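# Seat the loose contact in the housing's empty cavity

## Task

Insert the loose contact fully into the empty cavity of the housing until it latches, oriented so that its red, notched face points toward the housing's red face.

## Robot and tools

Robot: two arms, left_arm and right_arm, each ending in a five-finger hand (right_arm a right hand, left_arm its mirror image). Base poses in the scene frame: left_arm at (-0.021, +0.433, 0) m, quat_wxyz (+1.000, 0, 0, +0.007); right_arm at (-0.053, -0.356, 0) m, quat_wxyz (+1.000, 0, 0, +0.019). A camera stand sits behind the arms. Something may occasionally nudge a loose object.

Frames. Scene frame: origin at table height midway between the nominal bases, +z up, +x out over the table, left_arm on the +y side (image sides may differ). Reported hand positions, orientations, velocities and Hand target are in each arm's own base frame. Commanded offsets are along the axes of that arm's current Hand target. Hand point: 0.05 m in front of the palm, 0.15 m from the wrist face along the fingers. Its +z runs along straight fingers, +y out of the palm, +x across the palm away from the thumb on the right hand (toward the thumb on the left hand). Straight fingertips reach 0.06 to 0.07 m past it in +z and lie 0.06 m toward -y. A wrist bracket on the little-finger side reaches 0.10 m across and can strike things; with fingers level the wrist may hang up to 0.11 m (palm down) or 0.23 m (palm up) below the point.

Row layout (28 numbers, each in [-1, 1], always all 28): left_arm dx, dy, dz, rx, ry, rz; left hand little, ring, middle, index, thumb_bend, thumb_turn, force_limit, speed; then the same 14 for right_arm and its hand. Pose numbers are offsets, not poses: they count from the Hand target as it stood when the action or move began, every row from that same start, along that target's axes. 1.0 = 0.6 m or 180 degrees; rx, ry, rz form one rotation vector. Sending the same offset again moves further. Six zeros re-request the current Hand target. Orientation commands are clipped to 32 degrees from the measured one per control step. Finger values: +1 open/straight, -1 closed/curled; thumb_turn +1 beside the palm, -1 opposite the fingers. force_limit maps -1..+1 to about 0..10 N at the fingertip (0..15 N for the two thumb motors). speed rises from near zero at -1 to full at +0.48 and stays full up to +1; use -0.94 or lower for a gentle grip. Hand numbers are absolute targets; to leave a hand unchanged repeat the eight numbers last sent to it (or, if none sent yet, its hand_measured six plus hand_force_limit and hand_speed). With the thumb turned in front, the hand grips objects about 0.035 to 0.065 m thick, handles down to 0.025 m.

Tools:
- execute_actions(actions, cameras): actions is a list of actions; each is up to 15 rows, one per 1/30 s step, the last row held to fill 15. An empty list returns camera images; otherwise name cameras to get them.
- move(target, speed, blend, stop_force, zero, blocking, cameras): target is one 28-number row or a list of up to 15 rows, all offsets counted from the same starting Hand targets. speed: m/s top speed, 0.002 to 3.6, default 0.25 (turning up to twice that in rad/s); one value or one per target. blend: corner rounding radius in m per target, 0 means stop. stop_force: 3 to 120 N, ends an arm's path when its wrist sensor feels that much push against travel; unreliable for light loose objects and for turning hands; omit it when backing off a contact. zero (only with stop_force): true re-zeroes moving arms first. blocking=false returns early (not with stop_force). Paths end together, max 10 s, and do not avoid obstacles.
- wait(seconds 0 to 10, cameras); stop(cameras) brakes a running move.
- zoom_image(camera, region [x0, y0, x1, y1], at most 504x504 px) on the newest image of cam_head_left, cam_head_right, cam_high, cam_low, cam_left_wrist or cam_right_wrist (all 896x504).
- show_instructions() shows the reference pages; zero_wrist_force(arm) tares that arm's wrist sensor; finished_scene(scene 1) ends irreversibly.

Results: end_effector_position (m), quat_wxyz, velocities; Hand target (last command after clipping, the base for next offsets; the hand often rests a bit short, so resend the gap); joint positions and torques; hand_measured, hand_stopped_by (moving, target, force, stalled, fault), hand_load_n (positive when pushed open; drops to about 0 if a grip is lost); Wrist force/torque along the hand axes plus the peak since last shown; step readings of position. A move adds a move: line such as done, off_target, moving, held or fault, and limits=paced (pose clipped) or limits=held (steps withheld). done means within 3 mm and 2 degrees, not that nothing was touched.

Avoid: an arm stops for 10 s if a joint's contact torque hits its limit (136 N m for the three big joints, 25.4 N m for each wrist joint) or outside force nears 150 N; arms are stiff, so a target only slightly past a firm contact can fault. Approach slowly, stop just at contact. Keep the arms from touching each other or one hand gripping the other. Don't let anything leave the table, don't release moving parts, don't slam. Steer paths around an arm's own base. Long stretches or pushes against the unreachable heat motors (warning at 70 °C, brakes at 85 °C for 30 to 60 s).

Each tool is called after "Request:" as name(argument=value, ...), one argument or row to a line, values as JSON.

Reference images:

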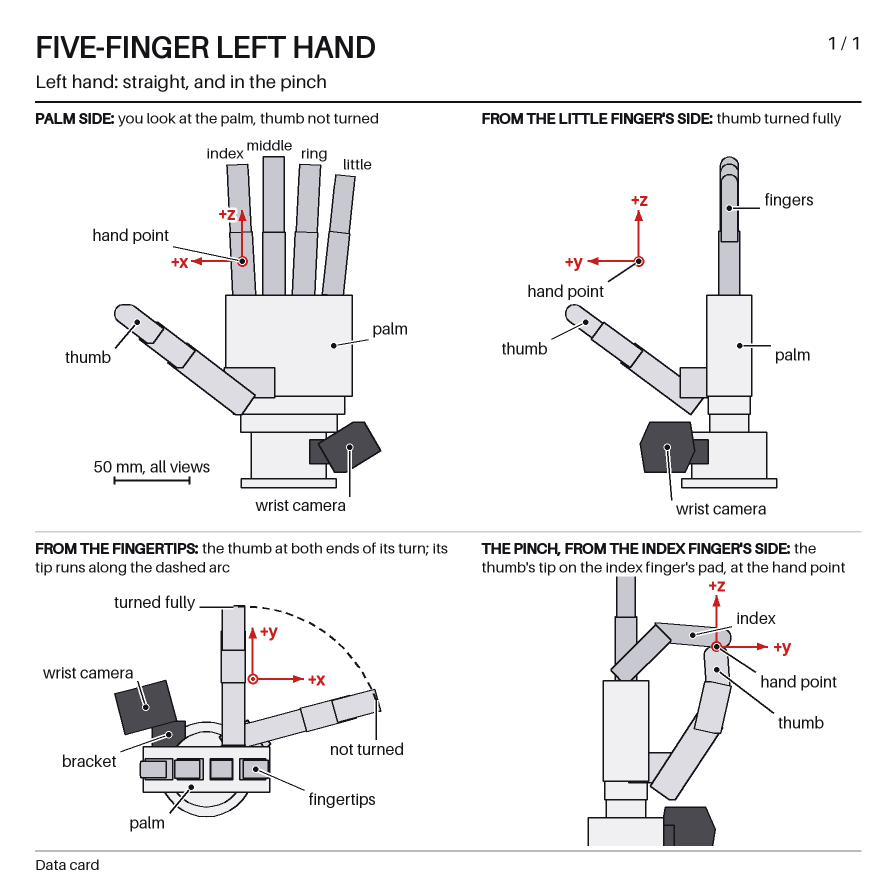

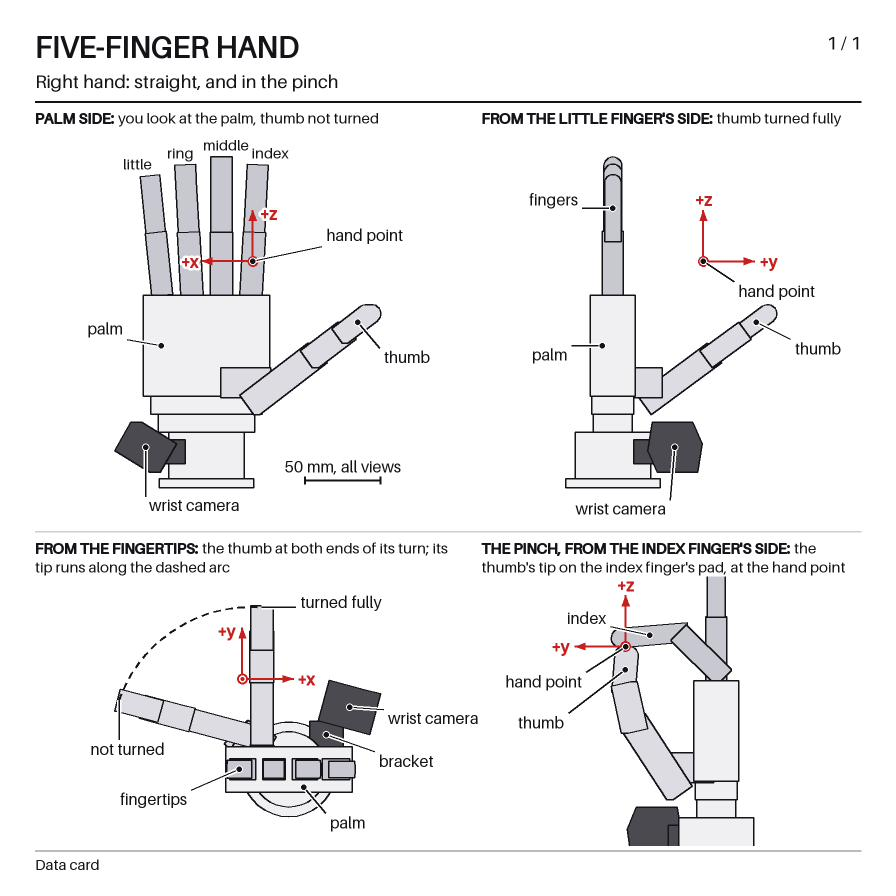

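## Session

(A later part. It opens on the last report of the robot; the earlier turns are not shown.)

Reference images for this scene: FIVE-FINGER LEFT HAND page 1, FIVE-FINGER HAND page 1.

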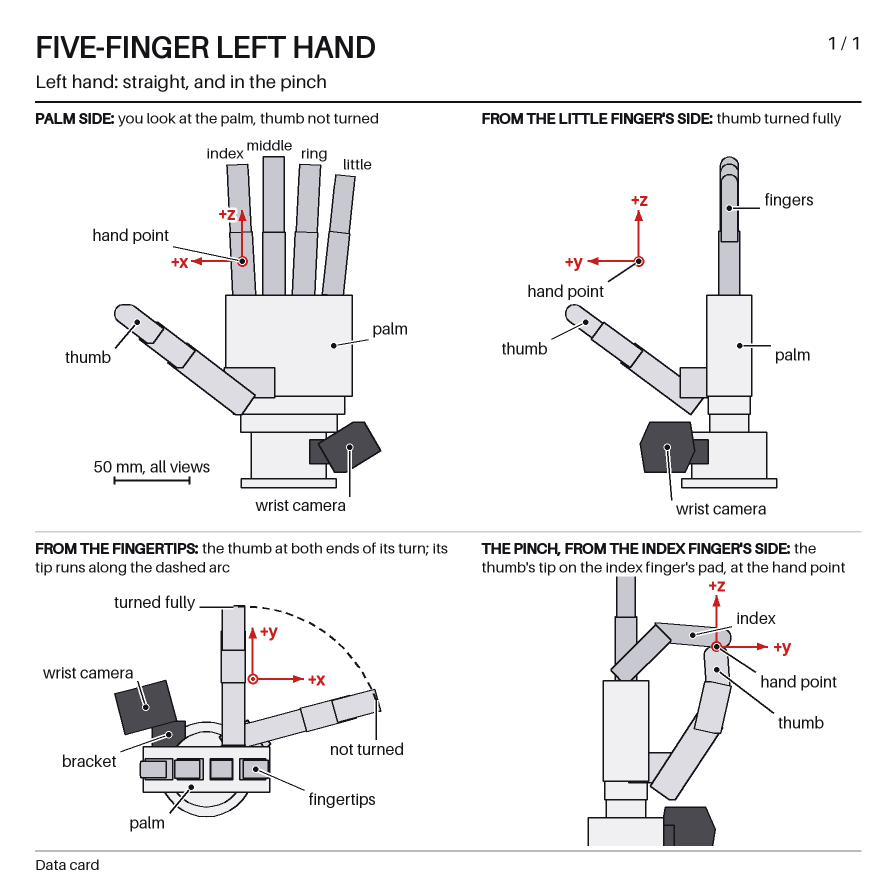

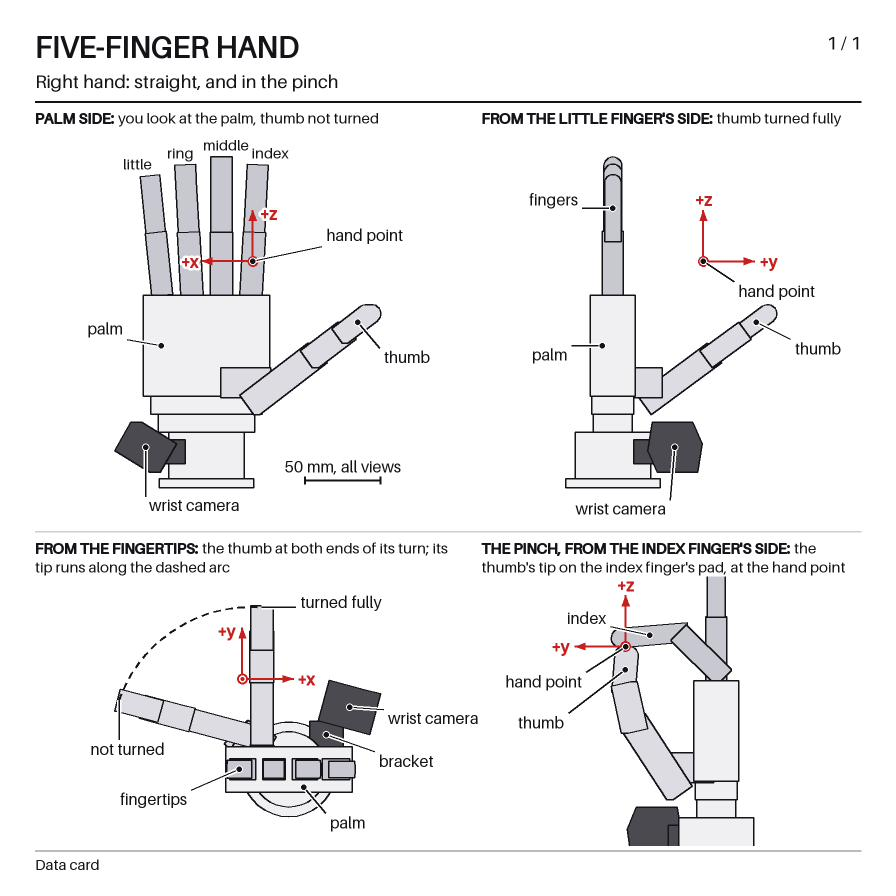

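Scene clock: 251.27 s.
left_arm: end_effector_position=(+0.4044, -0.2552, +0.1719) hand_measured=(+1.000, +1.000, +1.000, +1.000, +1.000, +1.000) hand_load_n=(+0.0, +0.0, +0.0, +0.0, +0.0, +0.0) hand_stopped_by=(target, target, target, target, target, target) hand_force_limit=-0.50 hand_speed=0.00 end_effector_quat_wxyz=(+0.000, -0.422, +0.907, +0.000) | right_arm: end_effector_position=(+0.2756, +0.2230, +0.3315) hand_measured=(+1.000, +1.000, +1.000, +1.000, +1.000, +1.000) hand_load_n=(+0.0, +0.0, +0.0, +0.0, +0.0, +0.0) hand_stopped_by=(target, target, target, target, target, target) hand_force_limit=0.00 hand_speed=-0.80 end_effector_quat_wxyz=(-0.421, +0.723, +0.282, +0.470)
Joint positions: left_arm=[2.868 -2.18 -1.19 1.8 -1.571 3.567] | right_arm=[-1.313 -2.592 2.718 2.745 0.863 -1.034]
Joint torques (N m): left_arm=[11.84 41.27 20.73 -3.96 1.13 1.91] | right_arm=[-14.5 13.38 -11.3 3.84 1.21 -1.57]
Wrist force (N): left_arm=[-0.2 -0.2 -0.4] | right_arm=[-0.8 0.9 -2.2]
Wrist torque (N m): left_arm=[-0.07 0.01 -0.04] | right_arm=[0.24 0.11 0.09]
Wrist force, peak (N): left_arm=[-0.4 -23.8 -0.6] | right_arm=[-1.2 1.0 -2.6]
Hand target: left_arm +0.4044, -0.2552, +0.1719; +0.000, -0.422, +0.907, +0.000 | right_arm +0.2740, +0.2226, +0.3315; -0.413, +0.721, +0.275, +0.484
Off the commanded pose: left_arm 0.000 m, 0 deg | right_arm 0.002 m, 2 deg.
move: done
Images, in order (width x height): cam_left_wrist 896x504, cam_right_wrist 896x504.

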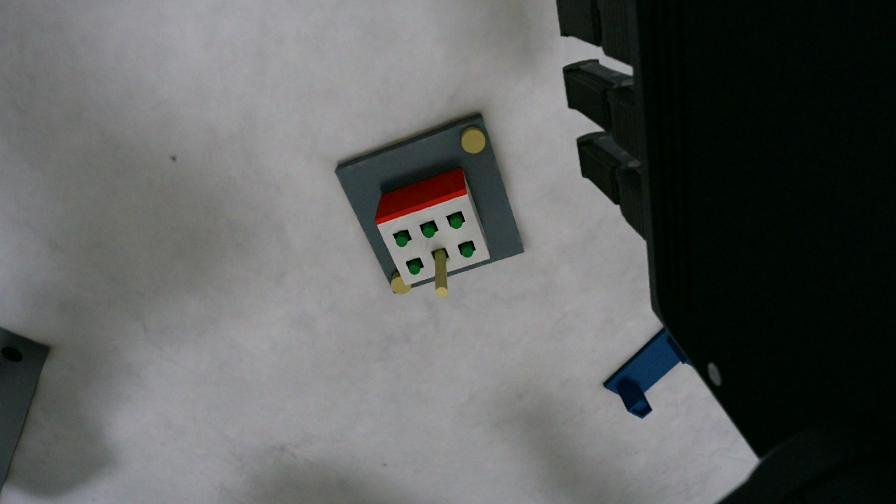

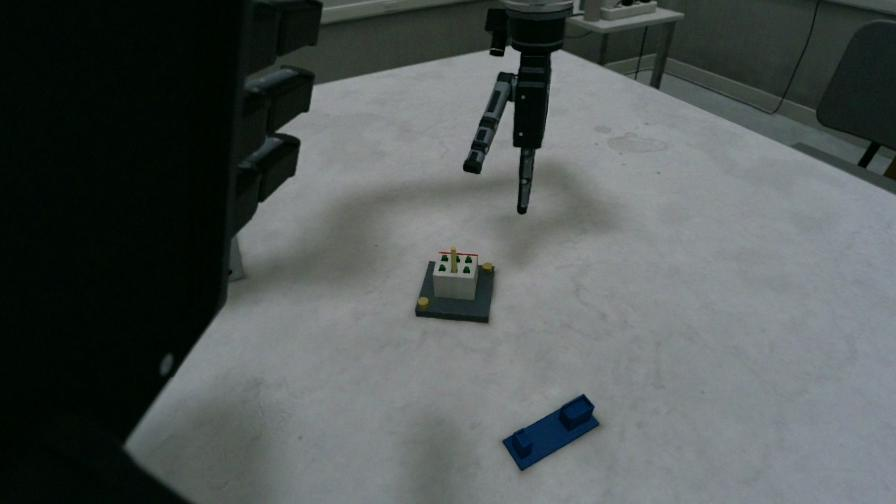

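Request:
move(
  target=[
    [0.1567,-0.0672,-0.0523,0.5,0,0,1,1,1,1,1,1,-0.5,0.0,0,0,0,0,0,0,1,1,1,1,1,1,0,-0.8],
    [0.1567,-0.0672,0.2083,0.5,0,0,1,1,1,1,1,1,-0.5,0.0,0,0,0,0,0,0,1,1,1,1,1,1,0,-0.8],
  ],
  speed=0.25,
  blend=[0.02, 0],
)

Request:
move(
  target=[0,0.05,0,0,0,0,1,1,1,1,1,1,-0.5,0.0,0,0,0,0,0,0,1,1,1,1,1,1,0,-0.8],
  speed=0.006,
  stop_force=38,
  cameras=["cam_right_wrist", "cam_low"],
)

Request:
zoom_image(
  camera="cam_low",
  region=[400, 150, 520, 250],
)

Scene clock: 261.87 s.
left_arm: end_effector_position=(+0.3748, -0.3531, +0.0469) hand_measured=(+1.000, +1.000, +1.000, +1.000, +1.000, +1.000) hand_load_n=(+0.0, +0.0, +0.0, +0.0, +0.0, +0.0) hand_stopped_by=(target, target, target, target, target, target) hand_force_limit=-0.50 hand_speed=0.00 end_effector_quat_wxyz=(+0.299, -0.298, +0.641, -0.641) | right_arm: end_effector_position=(+0.2756, +0.2230, +0.3315) hand_measured=(+1.000, +1.000, +1.000, +1.000, +1.000, +1.000) hand_load_n=(+0.0, +0.0, +0.0, +0.0, +0.0, +0.0) hand_stopped_by=(target, target, target, target, target, target) hand_force_limit=0.00 hand_speed=-0.80 end_effector_quat_wxyz=(-0.421, +0.723, +0.282, +0.470)
Joint positions: left_arm=[2.979 -1.8 -2.572 4.373 -1.035 3.141] | right_arm=[-1.313 -2.592 2.718 2.745 0.863 -1.034]
Joint torques (N m): left_arm=[-2.38 8.96 17.66 4.02 0.75 1.99] | right_arm=[-13.74 12.35 -12.43 3.85 1.21 -1.55]
Wrist force (N): left_arm=[-0.2 0.9 0.1] | right_arm=[-0.9 0.9 -2.2]
Wrist torque (N m): left_arm=[0.18 0.11 0.00] | right_arm=[0.25 0.12 0.09]
Wrist force, peak (N): left_arm=[-0.2 2.9 -0.2] | right_arm=[-1.1 1.1 -2.6]
Hand target: left_arm +0.3749, -0.3531, +0.0469; +0.299, -0.298, +0.641, -0.641 | right_arm +0.2740, +0.2226, +0.3315; -0.413, +0.721, +0.275, +0.484
Off the commanded pose: left_arm 0.000 m, 0 deg | right_arm 0.002 m, 2 deg.
move: done

Scene clock: 263.70 s.
left_arm: end_effector_position=(+0.3750, -0.3531, +0.0406) hand_measured=(+1.000, +1.000, +1.000, +1.000, +1.000, +1.000) hand_load_n=(+0.0, -0.5, +0.0, -0.5, +0.0, +0.0) hand_stopped_by=(target, target, target, target, target, target) hand_force_limit=-0.50 hand_speed=0.00 end_effector_quat_wxyz=(+0.299, -0.298, +0.641, -0.641) | right_arm: end_effector_position=(+0.2756, +0.2230, +0.3315) hand_measured=(+1.000, +1.000, +1.000, +1.000, +1.000, +1.000) hand_load_n=(+0.0, +0.0, +0.0, +0.0, +0.0, +0.0) hand_stopped_by=(target, target, target, target, target, target) hand_force_limit=0.00 hand_speed=-0.80 end_effector_quat_wxyz=(-0.421, +0.723, +0.282, +0.470)
Joint positions: left_arm=[2.979 -1.827 -2.575 4.404 -1.034 3.142] | right_arm=[-1.313 -2.592 2.718 2.745 0.863 -1.034]
Joint torques (N m): left_arm=[10.15 8.28 -5.08 -8.05 1.94 1.85] | right_arm=[-14.69 13.26 -11.22 3.81 1.15 -1.64]
Wrist force (N): left_arm=[-0.3 -36.5 -0.1] | right_arm=[-1.0 0.9 -2.5]
Wrist torque (N m): left_arm=[-1.65 0.13 1.27] | right_arm=[0.25 0.15 0.07]
Wrist force, peak (N): left_arm=[-0.6 -45.0 -0.4] | right_arm=[-1.3 0.9 -2.5]
Hand target: left_arm +0.3750, -0.3531, +0.0406; +0.299, -0.298, +0.641, -0.641 (not the last commanded pose) | right_arm +0.2740, +0.2226, +0.3315; -0.413, +0.721, +0.275, +0.484
Off the commanded pose: left_arm 0.024 m, 0 deg | right_arm 0.002 m, 2 deg.
move: contact (left_arm)
Images, in order (width x height): cam_low 896x504, cam_right_wrist 896x504.

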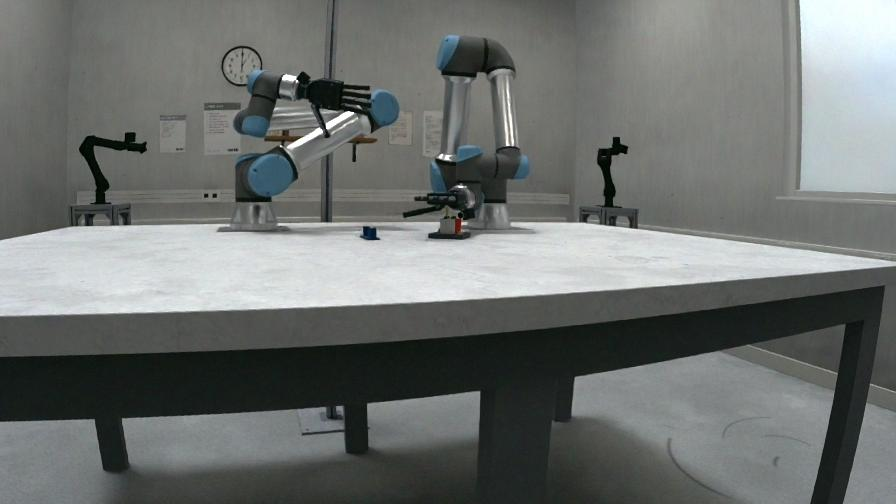

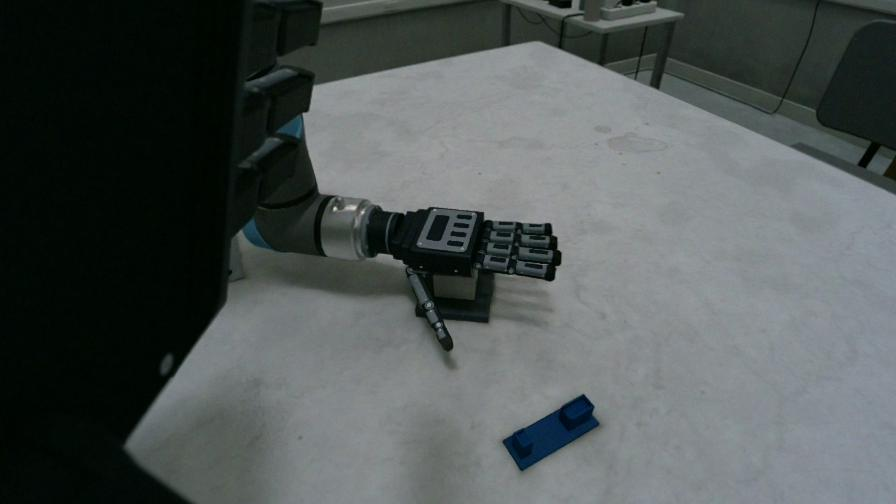

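Scaled by 4.200.

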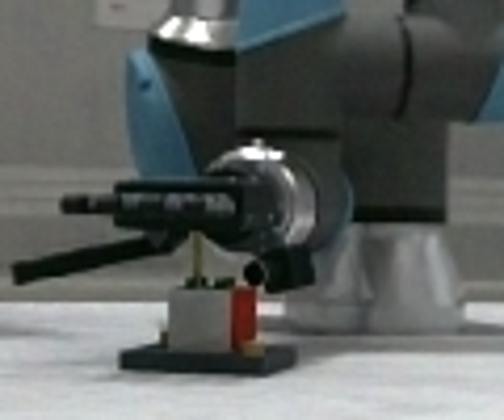

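Request:
move(
  target=[0,-0.1333,0,0,0,0,1,1,1,1,1,1,-0.5,0.0,0,0,0,0,0,0,1,1,1,1,1,1,0,-0.8],
  speed=0.1,
  cameras=["cam_right_wrist", "cam_low"],
)

Request:
zoom_image(
  camera="cam_right_wrist",
  region=[400, 200, 520, 330],
)

Scene clock: 265.37 s.
left_arm: end_effector_position=(+0.3749, -0.3531, +0.1206) hand_measured=(+1.000, +1.000, +1.000, +1.000, +1.000, +1.000) hand_load_n=(-0.5, +0.0, -0.5, +0.0, +0.5, -0.5) hand_stopped_by=(target, target, target, target, target, target) hand_force_limit=-0.50 hand_speed=0.00 end_effector_quat_wxyz=(+0.299, -0.298, +0.641, -0.641) | right_arm: end_effector_position=(+0.2756, +0.2230, +0.3315) hand_measured=(+1.000, +1.000, +1.000, +1.000, +1.000, +1.000) hand_load_n=(+0.0, +0.0, +0.0, +0.0, +0.0, +0.0) hand_stopped_by=(target, target, target, target, target, target) hand_force_limit=0.00 hand_speed=-0.80 end_effector_quat_wxyz=(-0.421, +0.723, +0.282, +0.470)
Joint positions: left_arm=[2.979 -1.532 -2.509 4.043 -1.034 3.142] | right_arm=[-1.313 -2.592 2.718 2.745 0.863 -1.034]
Joint torques (N m): left_arm=[11.92 17.65 3.86 0.61 2.33 0.73] | right_arm=[-13.63 12.25 -12.36 3.78 1.12 -1.52]
Wrist force (N): left_arm=[-0.2 1.1 -0.1] | right_arm=[-1.1 1.0 -2.0]
Wrist torque (N m): left_arm=[0.22 0.09 -0.09] | right_arm=[0.24 0.15 0.07]
Wrist force, peak (N): left_arm=[-0.8 -37.5 -0.3] | right_arm=[-1.2 0.7 -2.7]
Hand target: left_arm +0.3749, -0.3531, +0.1206; +0.299, -0.298, +0.641, -0.641 | right_arm +0.2740, +0.2226, +0.3315; -0.413, +0.721, +0.275, +0.484
Off the commanded pose: left_arm 0.000 m, 0 deg | right_arm 0.002 m, 2 deg.
move: done
Images, in order (width x height): cam_low 896x504, cam_right_wrist 896x504.

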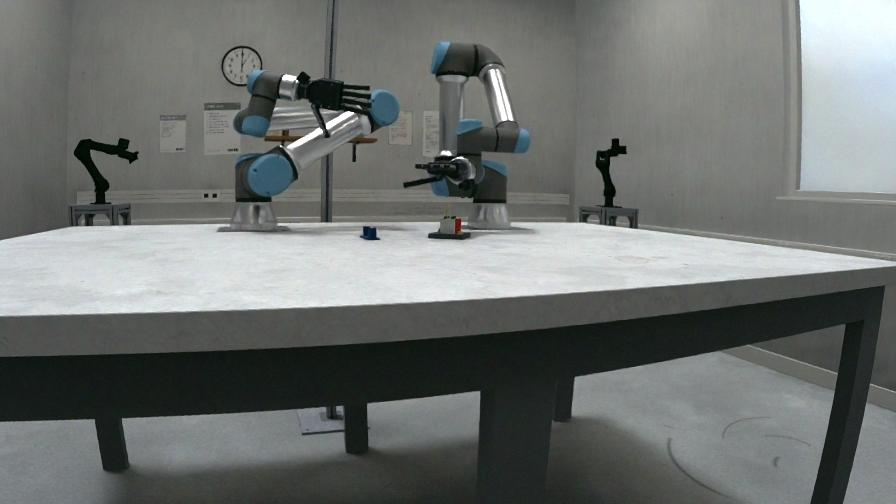

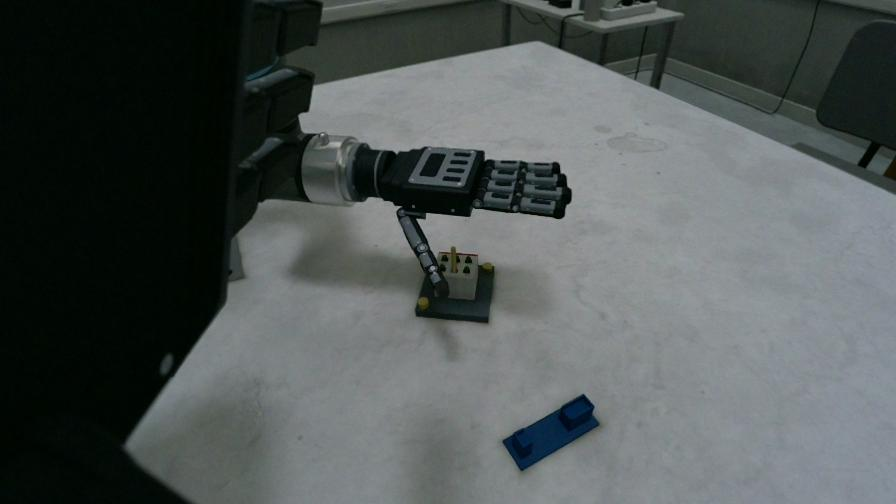

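Scaled by 3.877.

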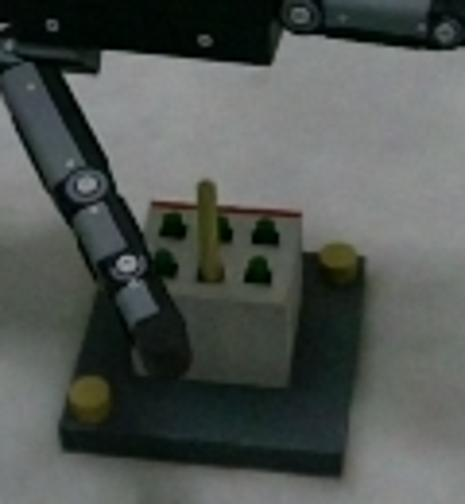

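Request:
finished_scene(
  scene=1,
)

The scene is finished: the task was done.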